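# Move wooden block from bench onto cart floor

## Task

Lift the wooden block from the bench and lay it flat on the cart's floor at the handle end, next to the profiles. The drop flap must stay open, and anything already satisfied must still hold at the finish. At the end both grippers are empty and away from the cart, the robot is upright and untilted, and it touches nothing.

## Robot and tools

Robot: a Rainbow Robotics RB-Y1. It has a two-wheel differential base with rear casters (0.58 m wide, 0.10 m in front of the drive axle, 0.57 m behind it) and a folding torso (squat, shift, pitch, yaw). It has a pan/tilt head and two 7-joint arms, each ending in a parallel gripper with a wrist camera case sticking out sideways. Cameras: head_camera, left_wrist_camera, right_wrist_camera.

Frames: everything is in metres. The base frame sits on the floor midway between the drive wheels, with x forward, y to the left and z up. left_hand and right_hand are printed in this frame as the point between the finger pads, 3 cm back from the tips. The fingers point along the hand's -z axis and close along its x axis. base_odometry is measured from where the base started; it counts wheel turns only, so slip shows up as travel. Heading is in rad, positive to the left.

move tool. An action is one of three kinds. First: "base" and/or "joints", optionally with min_time_s or contact_limits. Second: "target" alone or with min_time_s. Third: contact_limits alone. With no action, move just reports the state and images.
- base: a single object {"x_m_s", "turn_rad_s", "for_s"}. It is a velocity command held for for_s seconds (0.1 to 5), not a goal. x_m_s is forward speed, 0.005 to 0.4 in magnitude or 0; turn_rad_s is the turn rate, positive to the left, 0.02 to 1.509 in magnitude or 0. Omitted keys count as 0. The base cannot move sideways. Distance is roughly speed times for_s, and the base ramps up and down, so it coasts up to 1 s after a drive and up to 3.1 s after a turn. If |x|+0.27|turn| exceeds 0.4, both are scaled down together.
- joints: an object keyed by joint name. Each value is an absolute target in rad; grippers (left_gripper_m, right_gripper_m) take the pad opening in m, 0 to 0.1. Useful ranges: torso_squat_rad 0 to 1.2, torso_shift_rad -0.3 to 0.6, torso_pitch_rad -0.2 to 1.4 (positive bows forward), torso_yaw_rad -1.5 to 1.5 (positive turns left; raise both arms sideways at least 0.2 rad first). head_pan_rad -0.523 to 0.523, head_tilt_rad -0.35 to 1.57 (positive looks down). Shoulder pitch ±2.356 (negative swings the arm forward); left shoulder roll 0 to 3.141, right -3.141 to 0 (away from the body). Elbow -2.617 to 0.01 (negative bends). The torso also has combined limits: squat+shift<=1.52, squat-shift+pitch<=1.57, shift+0.5pitch-0.4squat<=0.7, shift+0.3pitch-0.5squat<=0.39.
- target: {side: "left"/"right", x, y, z, quat_wxyz}. This is an absolute hand pose in the base frame, using the same point and quaternion convention the hand lines print; coordinates run -3 to 3. It is solved once into joint angles, so the hand follows a curved path. Break long moves into short steps.
- min_time_s (0.1 to 8) sets the shortest duration for the arm, head and torso motions.
- contact_limits: per-gripper current cap in mA, 200 to 672.5. It persists until changed and lowers grip force.
- cameras: a list of names or ["all"]; blocking: true waits until everything is at rest, false returns within about 0.5 s.

To grasp, command an opening at least 0.005 m narrower than the object. The gripper then reports off_target (or done), which is normal.

Other tools: wait(seconds 0 to 10, cameras) lets the scene run without new commands. stop(cameras) brakes every running motion. zoom_image(camera, region [x0,y0,x1,y1] in pixels, at most 504x504) enlarges part of the newest image. read_manual gives licence text only. finished_scene(scene) ends the current scene, and nothing may follow it in the same reply.

Reading results: "move" is done or the worst status. left_hand_status/right_hand_status is reached (within 10 mm and 2 degrees), short (with the error), or refused (with a reason). Refusals, contact_stop, time_out and limit_stop_at_<name> cancel the later calls in that reply. off_target means the joint stopped away from its goal and may still push. not_followed or "joint command not followed" means the arm collision check withheld the arm. on_its_own lists things the robot did by itself. torque_fault means a 10 s freeze. limit_stop_at_motor_heat or OVER-TEMPERATURE FAULT means arms overheated; MOTOR HOT warns at 65 °C. lidar_m gives 12 ranges in 30-degree sectors, counter-clockwise from straight ahead, measured 0.23 m above the floor. wheel_motors_off=1 means the wheels are disabled for 2 s after a stall. motor_effort is in percent; a wheel at rest above about 30 suggests it is pushing on something. The joint torques, external torques and wrist force/torque lines are raw and offset, so use them for trends only.

Avoid: driving into furniture (the base does not stop by itself and can tip if the upper body catches). Avoid arms striking or squeezing each other, fingers and camera cases included. Avoid heavy loads or long reach far in front of the wheels, and pressing hard enough to cause torque faults. Avoid dropping the block or releasing it while it moves, slamming things, letting things fall, and leaving the robot leaning. At the end, open the grippers, lift the hands away, and leave nothing in contact.

Each tool is called after ">>>" by a JSON object that holds its "api" and its "payload".

## Session

>>> {"api": "move", "payload": {"joints": {"head_pan_rad": 0.523, "head_tilt_rad": 0.55}, "cameras": ["head_camera"]}}

>>> {"api": "move", "payload": {"joints": {"head_pan_rad": -0.2, "head_tilt_rad": 0.75}, "cameras": ["head_camera"]}}

Scene clock: 1.00 s.
Joint torques (N m): left_arm=[-1.56 -0.76 0.68 -0.48 -0.13 -0.55 -0.13] | right_arm=[-3.64 -0.59 -0.78 -1.41 0.04 -0.56 0]
External joint torques (N m): left_arm=[-0.18 -0.9 0.67 0.08 -0.14 -0.13 -0.12] | right_arm=[-0.04 0.53 -0.73 0.22 -0.02 0.03 -0.02]
Motor temperatures (°C): left_arm=[30 28 31 35 34 32 37] | right_arm=[34 30 31 30 35 36 34]
Wrist force (N): left_arm=[-0.1 1.3 -7.8] | right_arm=[-2.6 0.9 -4.7]
Wrist torque (N m): left_arm=[-0.30 0.15 0.11] | right_arm=[-0.08 -0.10 -0.10]
Wrist force, peak (N): left_arm=[0.1 1.6 -7.9] | right_arm=[-2.9 0.8 -5.4]
move: done
base_odometry: x=+0.000 y=+0.000 heading=+0.000
lidar_m: 0.74 1.04 1.57 4.56 1.51 1.06 1.01 1.09 1.44 3.61 1.10 0.79
base_status: not commanded
joint_positions: torso_squat_rad=+0.350 torso_shift_rad=+0.000 torso_pitch_rad=+0.000 torso_yaw_rad=+0.000 left_shoulder_pitch_rad=+0.037 left_shoulder_roll_rad=+0.004 left_shoulder_yaw_rad=-0.043 left_elbow_rad=-0.196 left_forearm_roll_rad=-0.014 left_wrist_pitch_rad=+0.002 left_hand_roll_rad=+0.027 left_gripper_m=+0.099 right_shoulder_pitch_rad=-0.040 right_shoulder_roll_rad=-0.021 right_shoulder_yaw_rad=-0.018 right_elbow_rad=-0.235 right_forearm_roll_rad=+0.049 right_wrist_pitch_rad=-0.014 right_hand_roll_rad=+0.035 right_gripper_m=+0.099 head_pan_rad=+0.523 head_tilt_rad=+0.550
joint_status: all done
wheel_motors_off: 0
motor_effort: left_wheel=+0(1) right_wheel=+0(2)
chest: x=-0.2280 y=+0.0001 z=+1.2475 quat_wxyz=(+1.000, +0.000, +0.000, +0.000) (m; base frame)
left_hand: x=-0.1598 y=+0.2200 z=+0.5653 quat_wxyz=(+0.997, +0.000, -0.079, -0.009) (m; base frame)
right_hand: x=-0.0823 y=-0.2360 z=+0.5770 quat_wxyz=(+0.989, -0.016, -0.142, +0.041) (m; base frame)
pictures: head_camera
camera_calibration:
head_camera: T_world_to_cam=[[0.502015, -0.864291, -0.0313423, 0.147941], [-0.423017, -0.213774, -0.880544, 1.23916], [0.754346, 0.455304, -0.472927, 0.785099], [0, 0, 0, 1]] pos_world=[-0.142321, 0.0353032, 1.46706]

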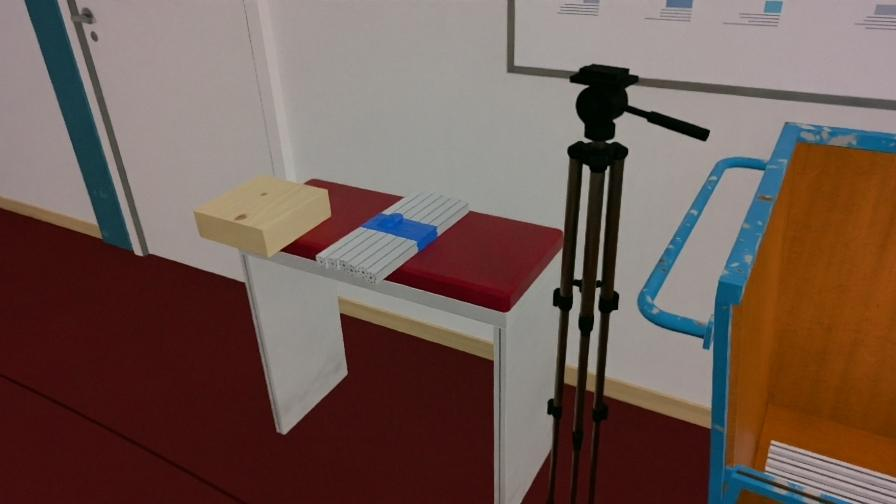

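Scene clock: 2.13 s.
Joint torques (N m): left_arm=[-1.92 -0.77 0.76 -0.46 -0.13 -0.71 -0.03] | right_arm=[-3.36 -0.19 -0.68 -1.44 -0.07 -0.5 -0.1]
External joint torques (N m): left_arm=[-0.54 -0.92 0.75 0.1 -0.13 -0.28 -0.02] | right_arm=[0.24 0.93 -0.63 0.19 -0.13 0.1 -0.11]
Wrist force (N): left_arm=[-0.3 1.2 -7.5] | right_arm=[-2.4 1.3 -5.1]
Wrist torque (N m): left_arm=[-0.27 0.08 0.10] | right_arm=[-0.12 -0.06 -0.10]
Wrist force, peak (N): left_arm=[-0.7 1.3 -8.3] | right_arm=[-2.9 1.1 -5.3]
move: done
base_odometry: x=+0.000 y=+0.000 heading=+0.000
lidar_m: 0.75 1.03 1.56 4.58 1.52 1.08 1.02 1.07 1.44 3.61 1.10 0.79
base_status: not commanded
joint_positions: torso_squat_rad=+0.350 torso_shift_rad=+0.000 torso_pitch_rad=+0.000 torso_yaw_rad=+0.000 left_shoulder_pitch_rad=+0.037 left_shoulder_roll_rad=+0.004 left_shoulder_yaw_rad=-0.043 left_elbow_rad=-0.196 left_forearm_roll_rad=-0.014 left_wrist_pitch_rad=+0.002 left_hand_roll_rad=+0.027 left_gripper_m=+0.099 right_shoulder_pitch_rad=-0.040 right_shoulder_roll_rad=-0.021 right_shoulder_yaw_rad=-0.018 right_elbow_rad=-0.235 right_forearm_roll_rad=+0.049 right_wrist_pitch_rad=-0.014 right_hand_roll_rad=+0.035 right_gripper_m=+0.099 head_pan_rad=-0.200 head_tilt_rad=+0.750
joint_status: all done
wheel_motors_off: 0
motor_effort: left_wheel=+0(1) right_wheel=+0(2)
chest: x=-0.2280 y=+0.0001 z=+1.2475 quat_wxyz=(+1.000, +0.000, +0.000, +0.000) (m; base frame)
left_hand: x=-0.1598 y=+0.2200 z=+0.5653 quat_wxyz=(+0.997, +0.000, -0.079, -0.009) (m; base frame)
right_hand: x=-0.0823 y=-0.2360 z=+0.5770 quat_wxyz=(+0.989, -0.016, -0.142, +0.041) (m; base frame)
pictures: head_camera
camera_calibration:
head_camera: T_world_to_cam=[[-0.201336, -0.97902, -0.0313742, 0.00313594], [-0.620828, 0.152317, -0.769007, 1.03688], [0.757652, -0.13535, -0.63847, 1.0255], [0, 0, 0, 1]] pos_world=[-0.132616, -0.0160627, 1.45221]

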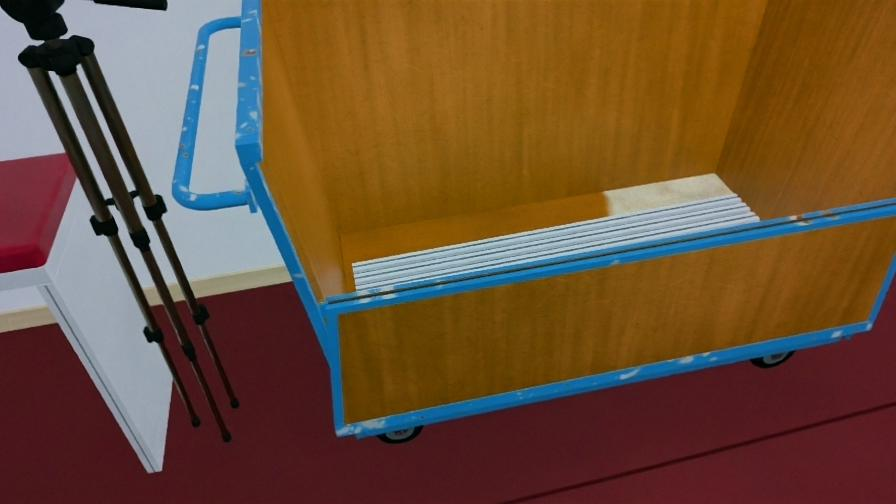

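>>> {"api": "move", "payload": {"base": {"turn_rad_s": 0.9, "for_s": 1.635}, "joints": {"torso_squat_rad": 0.8, "torso_pitch_rad": 0.5, "left_shoulder_pitch_rad": 0.0, "left_shoulder_roll_rad": 0.08, "left_shoulder_yaw_rad": 0.0, "left_elbow_rad": -1.9, "left_forearm_roll_rad": 0, "left_wrist_pitch_rad": -0.17, "left_hand_roll_rad": 0, "head_tilt_rad": 0.35, "head_pan_rad": 0.25, "right_shoulder_roll_rad": -0.3}}}

>>> {"api": "move", "payload": {"base": {"x_m_s": 0.4, "for_s": 2.7}}}

>>> {"api": "move", "payload": {"base": {"turn_rad_s": -0.9, "for_s": 1.635}, "cameras": ["head_camera", "left_wrist_camera"]}}

Scene clock: 10.20 s.
Joint torques (N m): left_arm=[-2.66 0.56 1.68 -9.93 0.04 -2.31 -0.34] | right_arm=[10.63 -6.62 -1.57 4.13 -0.36 0.47 -0.08]
External joint torques (N m): left_arm=[-0.01 -0.65 0.77 0.45 -0.01 -0.32 -0.28] | right_arm=[0.24 1.18 -0.62 0.69 -0.27 0.09 -0.06]
Wrist force (N): left_arm=[-5.8 0.7 -2.3] | right_arm=[1.2 2.3 -4.7]
Wrist torque (N m): left_arm=[-0.19 -0.17 0.21] | right_arm=[-0.12 0.15 -0.08]
Wrist force, peak (N): left_arm=[-1.1 1.2 -8.3] | right_arm=[-2.6 2.9 -5.1]
move: done
base_odometry: x=+0.000 y=+0.000 heading=+1.333
lidar_m: 3.03 2.06 1.19 1.02 1.03 1.19 2.08 3.02 0.90 0.74 0.74 1.06
base_status: done (sent for 1.63 of 1.63 s)
joint_positions: torso_squat_rad=+0.800 torso_shift_rad=+0.000 torso_pitch_rad=+0.500 torso_yaw_rad=+0.000 left_shoulder_pitch_rad=+0.000 left_shoulder_roll_rad=+0.080 left_shoulder_yaw_rad=+0.000 left_elbow_rad=-1.900 left_forearm_roll_rad=+0.000 left_wrist_pitch_rad=-0.170 left_hand_roll_rad=+0.000 left_gripper_m=+0.099 right_shoulder_pitch_rad=-0.040 right_shoulder_roll_rad=-0.300 right_shoulder_yaw_rad=-0.018 right_elbow_rad=-0.235 right_forearm_roll_rad=+0.049 right_wrist_pitch_rad=-0.014 right_hand_roll_rad=+0.035 right_gripper_m=+0.099 head_pan_rad=+0.250 head_tilt_rad=+0.350
joint_status: all done
wheel_motors_off: 0
motor_effort: left_wheel=+0(32) right_wheel=+20(53)
chest: x=-0.0796 y=+0.0000 z=+1.0397 quat_wxyz=(+0.969, +0.000, +0.247, +0.000) (m; base frame)
left_hand: x=+0.3314 y=+0.2290 z=+0.7791 quat_wxyz=(+0.707, +0.011, -0.706, -0.038) (m; base frame)
right_hand: x=-0.2555 y=-0.4436 z=+0.4108 quat_wxyz=(+0.980, -0.136, +0.109, +0.091) (m; base frame)
pictures: none

Scene clock: 14.30 s.
Joint torques (N m): left_arm=[-1.98 0.65 2.04 -10 0.11 -2.3 -0.27] | right_arm=[11.24 -6.79 -1.8 4.15 -0.18 0.52 -0.16]
External joint torques (N m): left_arm=[0.66 -0.57 1.14 0.39 0.06 -0.31 -0.21] | right_arm=[0.85 1.02 -0.85 0.71 -0.1 0.14 -0.15]
Wrist force (N): left_arm=[-5.9 1.6 -1.7] | right_arm=[0.4 2.9 -4.7]
Wrist torque (N m): left_arm=[-0.35 -0.19 0.23] | right_arm=[-0.21 0.08 -0.10]
Wrist force, peak (N): left_arm=[-6.5 1.4 -2.1] | right_arm=[0.8 2.8 -5.3]
move: done
base_odometry: x=+0.254 y=+1.050 heading=+1.334
lidar_m: 2.53 2.65 1.53 1.30 1.30 1.51 2.64 1.08 0.82 0.99 0.68 1.43
base_status: done (sent for 2.7 of 2.7 s)
joint_positions: torso_squat_rad=+0.800 torso_shift_rad=+0.000 torso_pitch_rad=+0.500 torso_yaw_rad=+0.000 left_shoulder_pitch_rad=+0.000 left_shoulder_roll_rad=+0.080 left_shoulder_yaw_rad=+0.000 left_elbow_rad=-1.900 left_forearm_roll_rad=+0.000 left_wrist_pitch_rad=-0.170 left_hand_roll_rad=+0.000 left_gripper_m=+0.099 right_shoulder_pitch_rad=-0.040 right_shoulder_roll_rad=-0.300 right_shoulder_yaw_rad=-0.018 right_elbow_rad=-0.235 right_forearm_roll_rad=+0.049 right_wrist_pitch_rad=-0.014 right_hand_roll_rad=+0.035 right_gripper_m=+0.099 head_pan_rad=+0.250 head_tilt_rad=+0.350
joint_status: not commanded
wheel_motors_off: 0
motor_effort: left_wheel=+13(38) right_wheel=-11(51)
chest: x=-0.0796 y=+0.0001 z=+1.0397 quat_wxyz=(+0.969, +0.000, +0.247, +0.000) (m; base frame)
left_hand: x=+0.3315 y=+0.2290 z=+0.7790 quat_wxyz=(+0.707, +0.011, -0.706, -0.038) (m; base frame)
right_hand: x=-0.2554 y=-0.4436 z=+0.4108 quat_wxyz=(+0.980, -0.136, +0.109, +0.091) (m; base frame)
pictures: none

Scene clock: 17.90 s.
Joint torques (N m): left_arm=[-2.21 0.43 1.74 -10.13 0.13 -2.22 -0.31] | right_arm=[11.08 -6.8 -1.26 4.31 -0.18 0.49 0.02]
External joint torques (N m): left_arm=[0.43 -0.78 0.84 0.25 0.08 -0.23 -0.26] | right_arm=[0.69 1.01 -0.31 0.87 -0.1 0.1 0.03]
Wrist force (N): left_arm=[-5.4 1.3 -2.2] | right_arm=[1.2 2.4 -4.9]
Wrist torque (N m): left_arm=[-0.28 -0.15 0.24] | right_arm=[-0.17 0.21 -0.10]
Wrist force, peak (N): left_arm=[-6.6 1.0 -1.8] | right_arm=[0.5 2.4 -5.4]
move: done
base_odometry: x=+0.253 y=+1.050 heading=+0.001
lidar_m: 1.25 0.68 1.71 4.41 1.91 1.36 1.30 1.36 1.82 2.11 1.06 0.80
base_status: done (sent for 1.63 of 1.63 s)
joint_positions: torso_squat_rad=+0.800 torso_shift_rad=+0.000 torso_pitch_rad=+0.500 torso_yaw_rad=+0.000 left_shoulder_pitch_rad=+0.000 left_shoulder_roll_rad=+0.080 left_shoulder_yaw_rad=+0.000 left_elbow_rad=-1.900 left_forearm_roll_rad=+0.000 left_wrist_pitch_rad=-0.170 left_hand_roll_rad=+0.000 left_gripper_m=+0.099 right_shoulder_pitch_rad=-0.040 right_shoulder_roll_rad=-0.300 right_shoulder_yaw_rad=-0.018 right_elbow_rad=-0.235 right_forearm_roll_rad=+0.049 right_wrist_pitch_rad=-0.014 right_hand_roll_rad=+0.035 right_gripper_m=+0.099 head_pan_rad=+0.250 head_tilt_rad=+0.350
joint_status: not commanded
wheel_motors_off: 0
motor_effort: left_wheel=+19(39) right_wheel=-2(41)
chest: x=-0.0796 y=+0.0001 z=+1.0397 quat_wxyz=(+0.969, +0.000, +0.247, +0.000) (m; base frame)
left_hand: x=+0.3314 y=+0.2290 z=+0.7790 quat_wxyz=(+0.707, +0.011, -0.706, -0.038) (m; base frame)
right_hand: x=-0.2554 y=-0.4435 z=+0.4108 quat_wxyz=(+0.980, -0.136, +0.109, +0.091) (m; base frame)
pictures: head_camera, left_wrist_camera
camera_calibration:
head_camera: T_world_to_cam=[[0.210766, -0.966055, -0.149381, 0.171563], [-0.710119, -0.0462912, -0.702558, 0.923349], [0.671795, 0.254154, -0.695771, 0.759399], [0, 0, 0, 1]] pos_world=[0.109367, 0.0154781, 1.2027]
left_wrist_camera: T_world_to_cam=[[0.00918146, -0.0435596, 0.999009, -0.771927], [-0.492924, -0.869432, -0.0333795, 0.417527], [0.870024, -0.492128, -0.0294542, -0.0802383], [0, 0, 0, 1]] pos_world=[0.282706, 0.289899, 0.782736]

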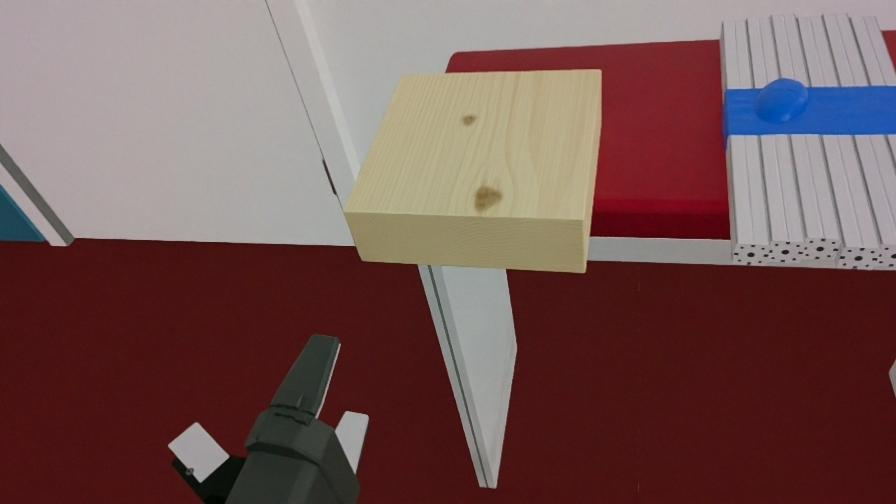

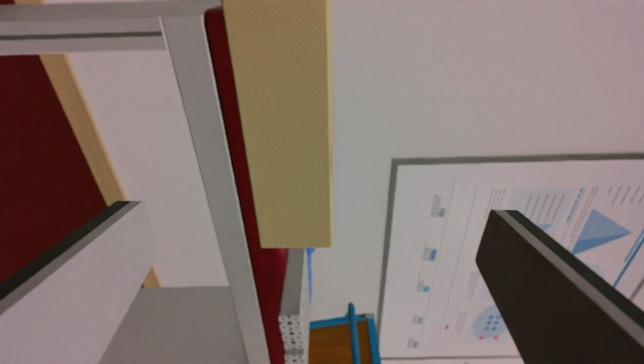

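>>> {"api": "move", "payload": {"base": {"x_m_s": 0.15, "for_s": 0.4}}}

>>> {"api": "move", "payload": {"target": {"side": "left", "x": 0.425, "y": 0.165, "z": 0.746, "quat_wxyz": [0.7071, 0, -0.7071, 0]}, "cameras": ["head_camera", "left_wrist_camera"]}}

Scene clock: 22.50 s.
Joint torques (N m): left_arm=[-2.27 0.43 1.77 -9.84 0.15 -2.23 -0.35] | right_arm=[11.79 -6.71 -1.52 4.17 -0.16 0.29 -0.01]
External joint torques (N m): left_arm=[0.37 -0.78 0.86 0.55 0.1 -0.24 -0.3] | right_arm=[1.4 1.09 -0.57 0.73 -0.08 -0.09 0.01]
Wrist force (N): left_arm=[-5.3 0.9 -1.7] | right_arm=[0.4 2.4 -4.8]
Wrist torque (N m): left_arm=[-0.20 -0.12 0.21] | right_arm=[-0.18 0.08 -0.12]
Wrist force, peak (N): left_arm=[-6.2 0.6 -2.7] | right_arm=[0.9 2.6 -5.3]
move: done
base_odometry: x=+0.313 y=+1.050 heading=+0.001
lidar_m: 1.19 0.62 1.63 4.15 2.02 1.43 1.36 1.44 1.90 1.85 1.05 0.76
base_status: done (sent for 0.4 of 0.4 s)
joint_positions: torso_squat_rad=+0.800 torso_shift_rad=+0.000 torso_pitch_rad=+0.500 torso_yaw_rad=+0.000 left_shoulder_pitch_rad=+0.000 left_shoulder_roll_rad=+0.080 left_shoulder_yaw_rad=+0.000 left_elbow_rad=-1.900 left_forearm_roll_rad=+0.000 left_wrist_pitch_rad=-0.170 left_hand_roll_rad=+0.000 left_gripper_m=+0.099 right_shoulder_pitch_rad=-0.040 right_shoulder_roll_rad=-0.300 right_shoulder_yaw_rad=-0.018 right_elbow_rad=-0.235 right_forearm_roll_rad=+0.049 right_wrist_pitch_rad=-0.014 right_hand_roll_rad=+0.035 right_gripper_m=+0.099 head_pan_rad=+0.250 head_tilt_rad=+0.350
joint_status: not commanded
wheel_motors_off: 0
motor_effort: left_wheel=-4(48) right_wheel=+10(36)
chest: x=-0.0796 y=+0.0001 z=+1.0397 quat_wxyz=(+0.969, +0.000, +0.247, +0.000) (m; base frame)
left_hand: x=+0.3315 y=+0.2290 z=+0.7790 quat_wxyz=(+0.707, +0.011, -0.706, -0.038) (m; base frame)
right_hand: x=-0.2554 y=-0.4435 z=+0.4108 quat_wxyz=(+0.980, -0.136, +0.109, +0.091) (m; base frame)
pictures: none

Scene clock: 23.67 s.
Joint torques (N m): left_arm=[-7.61 -0.94 0.19 -9.11 -0.58 -2.15 0.12] | right_arm=[11.32 -6.68 -1.6 4.07 -0.26 0.48 -0.11]
External joint torques (N m): left_arm=[1.57 -0.35 0.67 1.09 -0.27 -0.43 0.17] | right_arm=[0.93 1.13 -0.65 0.64 -0.18 0.1 -0.1]
Wrist force (N): left_arm=[-5.5 1.0 -2.1] | right_arm=[1.0 2.6 -5.0]
Wrist torque (N m): left_arm=[-0.23 -0.16 0.22] | right_arm=[-0.17 0.16 -0.08]
Wrist force, peak (N): left_arm=[-7.3 1.6 -1.9] | right_arm=[0.5 2.2 -5.4]
move: done
base_odometry: x=+0.313 y=+1.050 heading=+0.000
lidar_m: 1.19 0.61 1.63 4.14 2.01 1.43 1.37 1.42 1.89 1.84 1.05 0.76
base_status: not commanded
joint_positions: torso_squat_rad=+0.800 torso_shift_rad=+0.000 torso_pitch_rad=+0.500 torso_yaw_rad=+0.000 left_shoulder_pitch_rad=-0.403 left_shoulder_roll_rad=+0.000 left_shoulder_yaw_rad=-0.017 left_elbow_rad=-1.459 left_forearm_roll_rad=+0.503 left_wrist_pitch_rad=-0.275 left_hand_roll_rad=-0.531 left_gripper_m=+0.099 right_shoulder_pitch_rad=-0.040 right_shoulder_roll_rad=-0.300 right_shoulder_yaw_rad=-0.018 right_elbow_rad=-0.235 right_forearm_roll_rad=+0.049 right_wrist_pitch_rad=-0.014 right_hand_roll_rad=+0.035 right_gripper_m=+0.099 head_pan_rad=+0.250 head_tilt_rad=+0.350
joint_status: all done
wheel_motors_off: 0
motor_effort: left_wheel=-6(7) right_wheel=+9(11)
chest: x=-0.0796 y=+0.0001 z=+1.0397 quat_wxyz=(+0.969, +0.000, +0.247, +0.000) (m; base frame)
left_hand: x=+0.4251 y=+0.1651 z=+0.7459 quat_wxyz=(+0.705, -0.006, -0.710, -0.005) (m; base frame)
left_hand_status: reached (checked arc, planned for 0.8 s): 0 mm and 1.0 deg off.
right_hand: x=-0.2554 y=-0.4435 z=+0.4108 quat_wxyz=(+0.980, -0.136, +0.109, +0.091) (m; base frame)
pictures: head_camera, left_wrist_camera
camera_calibration:
head_camera: T_world_to_cam=[[0.210702, -0.96608, -0.149313, 0.17151], [-0.710122, -0.046294, -0.702555, 0.923274], [0.671812, 0.254061, -0.695789, 0.759488], [0, 0, 0, 1]] pos_world=[0.109267, 0.0154783, 1.2027]
left_wrist_camera: T_world_to_cam=[[0.00232897, 0.028221, 0.999599, -0.751751], [-0.473684, -0.880312, 0.0259569, 0.356293], [0.880692, -0.473555, 0.0113176, -0.232111], [0, 0, 0, 1]] pos_world=[0.374939, 0.224947, 0.744828]

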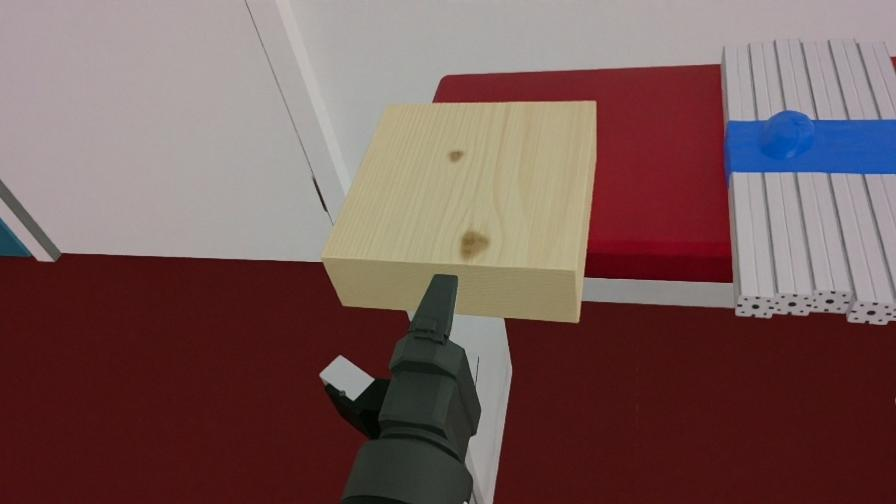

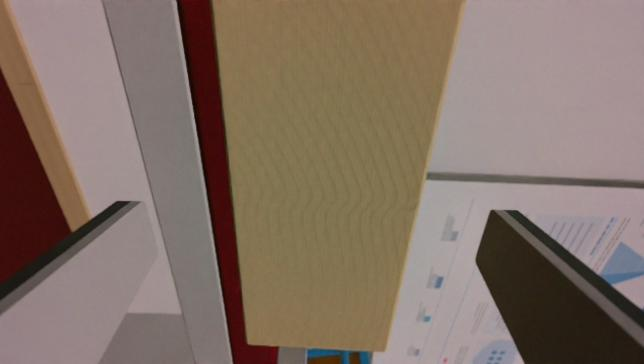

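>>> {"api": "move", "payload": {"target": {"side": "left", "x": 0.518, "y": 0.167, "z": 0.7485, "quat_wxyz": [0.707, 0.0085, -0.707, 0.0085]}, "min_time_s": 1.3}}

>>> {"api": "move", "payload": {"joints": {"left_gripper_m": 0.055}}}

>>> {"api": "move", "payload": {"target": {"side": "left", "x": 0.512, "y": 0.167, "z": 0.815, "quat_wxyz": [0.707, 0.0085, -0.707, 0.0085]}, "min_time_s": 1.3, "cameras": ["head_camera"]}}

>>> {"api": "move", "payload": {"base": {"x_m_s": -0.4, "for_s": 1.2}}}

Scene clock: 27.83 s.
Joint torques (N m): left_arm=[-15.11 2.49 2.66 -9.31 0 -2.19 -0.24] | right_arm=[11.46 -6.79 -1.35 4.16 -0.13 0.45 0.04]
External joint torques (N m): left_arm=[0.04 0.88 2.99 0.7 0.4 -0.51 -0.19] | right_arm=[1.07 1.01 -0.4 0.72 -0.05 0.07 0.05]
Wrist force (N): left_arm=[-6.2 -0.5 4.2] | right_arm=[0.8 1.9 -4.2]
Wrist torque (N m): left_arm=[-0.37 -0.42 0.15] | right_arm=[-0.09 0.12 -0.10]
Wrist force, peak (N): left_arm=[-2.8 -2.5 8.2] | right_arm=[1.3 2.5 -5.3]
move: done
base_odometry: x=+0.313 y=+1.050 heading=+0.000
lidar_m: 1.19 0.62 1.63 4.16 2.02 1.44 1.35 1.42 1.90 1.84 1.04 0.76
base_status: not commanded
joint_positions: torso_squat_rad=+0.800 torso_shift_rad=+0.000 torso_pitch_rad=+0.500 torso_yaw_rad=+0.000 left_shoulder_pitch_rad=-0.782 left_shoulder_roll_rad=+0.039 left_shoulder_yaw_rad=+0.096 left_elbow_rad=-1.047 left_forearm_roll_rad=+0.575 left_wrist_pitch_rad=-0.335 left_hand_roll_rad=-0.569 left_gripper_m=+0.099 right_shoulder_pitch_rad=-0.040 right_shoulder_roll_rad=-0.300 right_shoulder_yaw_rad=-0.018 right_elbow_rad=-0.235 right_forearm_roll_rad=+0.049 right_wrist_pitch_rad=-0.014 right_hand_roll_rad=+0.035 right_gripper_m=+0.099 head_pan_rad=+0.250 head_tilt_rad=+0.350
joint_status: all done
wheel_motors_off: 0
motor_effort: left_wheel=-5(7) right_wheel=+11(11)
chest: x=-0.0797 y=+0.0001 z=+1.0397 quat_wxyz=(+0.969, +0.000, +0.247, +0.000) (m; base frame)
left_hand: x=+0.5179 y=+0.1666 z=+0.7486 quat_wxyz=(+0.707, +0.008, -0.707, +0.008) (m; base frame)
left_hand_status: reached (checked arc, planned for 1.3 s): 0 mm and 0.1 deg off.
right_hand: x=-0.2554 y=-0.4435 z=+0.4108 quat_wxyz=(+0.980, -0.136, +0.109, +0.091) (m; base frame)
pictures: none

Scene clock: 28.83 s.
Joint torques (N m): left_arm=[-11.61 1.87 2.65 -4.61 0.56 1.31 0.05] | right_arm=[11.23 -6.52 -1.32 4.28 -0.14 0.5 -0.03]
External joint torques (N m): left_arm=[3.58 0.24 2.98 5.41 0.95 2.99 0.1] | right_arm=[0.86 1.28 -0.36 0.85 -0.06 0.12 -0.01]
Wrist force (N): left_arm=[6.8 0.1 13.6] | right_arm=[0.7 2.8 -5.0]
Wrist torque (N m): left_arm=[-0.29 -1.31 -0.18] | right_arm=[-0.22 0.12 -0.09]
Wrist force, peak (N): left_arm=[8.0 0.1 14.5] | right_arm=[1.0 2.8 -5.1]
move: off_target
base_odometry: x=+0.313 y=+1.050 heading=+0.000
lidar_m: 1.19 0.62 1.64 4.15 2.03 1.42 1.36 1.42 1.91 1.85 1.04 0.76
base_status: not commanded
joint_positions: torso_squat_rad=+0.800 torso_shift_rad=+0.000 torso_pitch_rad=+0.499 torso_yaw_rad=+0.000 left_shoulder_pitch_rad=-0.783 left_shoulder_roll_rad=+0.039 left_shoulder_yaw_rad=+0.096 left_elbow_rad=-1.048 left_forearm_roll_rad=+0.575 left_wrist_pitch_rad=-0.336 left_hand_roll_rad=-0.569 left_gripper_m=+0.074 right_shoulder_pitch_rad=-0.040 right_shoulder_roll_rad=-0.300 right_shoulder_yaw_rad=-0.018 right_elbow_rad=-0.235 right_forearm_roll_rad=+0.049 right_wrist_pitch_rad=-0.014 right_hand_roll_rad=+0.035 right_gripper_m=+0.099 head_pan_rad=+0.250 head_tilt_rad=+0.350
joint_status: left_gripper_m off_target (ended at +0.074, target +0.055)
wheel_motors_off: 0
motor_effort: left_wheel=-3(5) right_wheel=+10(12)
chest: x=-0.0800 y=+0.0001 z=+1.0398 quat_wxyz=(+0.969, +0.000, +0.247, +0.000) (m; base frame)
left_hand: x=+0.5181 y=+0.1666 z=+0.7502 quat_wxyz=(+0.706, +0.008, -0.708, +0.008) (m; base frame)
right_hand: x=-0.2553 y=-0.4435 z=+0.4107 quat_wxyz=(+0.980, -0.136, +0.109, +0.091) (m; base frame)
pictures: none

Scene clock: 30.47 s.
Joint torques (N m): left_arm=[-25.54 1.71 -1.53 -22.42 -2 -0.88 -0.55] | right_arm=[11.18 -6.76 -1.05 4.23 -0.13 0.45 -0.03]
External joint torques (N m): left_arm=[-11.34 0.78 -0.73 -11.73 -1.56 -0.77 -0.49] | right_arm=[0.76 1.05 -0.09 0.78 -0.05 0.06 -0.01]
Wrist force (N): left_arm=[-27.2 2.5 -1.9] | right_arm=[1.2 2.4 -4.8]
Wrist torque (N m): left_arm=[-0.16 1.63 0.58] | right_arm=[-0.15 0.14 -0.10]
Wrist force, peak (N): left_arm=[-29.9 0.3 -1.2] | right_arm=[1.2 2.3 -5.4]
move: done
base_odometry: x=+0.313 y=+1.050 heading=+0.000
lidar_m: 1.19 0.62 1.63 4.14 1.99 1.44 1.36 1.42 1.89 1.85 1.04 0.75
base_status: not commanded
joint_positions: torso_squat_rad=+0.800 torso_shift_rad=+0.000 torso_pitch_rad=+0.501 torso_yaw_rad=+0.000 left_shoulder_pitch_rad=-0.685 left_shoulder_roll_rad=+0.000 left_shoulder_yaw_rad=+0.101 left_elbow_rad=-1.419 left_forearm_roll_rad=+1.434 left_wrist_pitch_rad=-0.151 left_hand_roll_rad=-1.489 left_gripper_m=+0.074 right_shoulder_pitch_rad=-0.040 right_shoulder_roll_rad=-0.300 right_shoulder_yaw_rad=-0.018 right_elbow_rad=-0.235 right_forearm_roll_rad=+0.049 right_wrist_pitch_rad=-0.014 right_hand_roll_rad=+0.035 right_gripper_m=+0.099 head_pan_rad=+0.250 head_tilt_rad=+0.350
joint_status: all done
wheel_motors_off: 0
motor_effort: left_wheel=-5(6) right_wheel=+8(12)
chest: x=-0.0793 y=+0.0001 z=+1.0396 quat_wxyz=(+0.969, +0.000, +0.248, +0.000) (m; base frame)
left_hand: x=+0.5115 y=+0.1674 z=+0.8106 quat_wxyz=(+0.705, +0.008, -0.709, +0.008) (m; base frame)
left_hand_status: reached (checked arc, planned for 1.3 s): 4 mm and 0.4 deg off.
right_hand: x=-0.2556 y=-0.4436 z=+0.4109 quat_wxyz=(+0.980, -0.136, +0.109, +0.091) (m; base frame)
pictures: head_camera
camera_calibration:
head_camera: T_world_to_cam=[[0.210577, -0.966101, -0.149354, 0.171498], [-0.710721, -0.0463967, -0.701942, 0.922827], [0.671218, 0.253962, -0.696398, 0.759652], [0, 0, 0, 1]] pos_world=[0.109867, 0.0155782, 1.20241]

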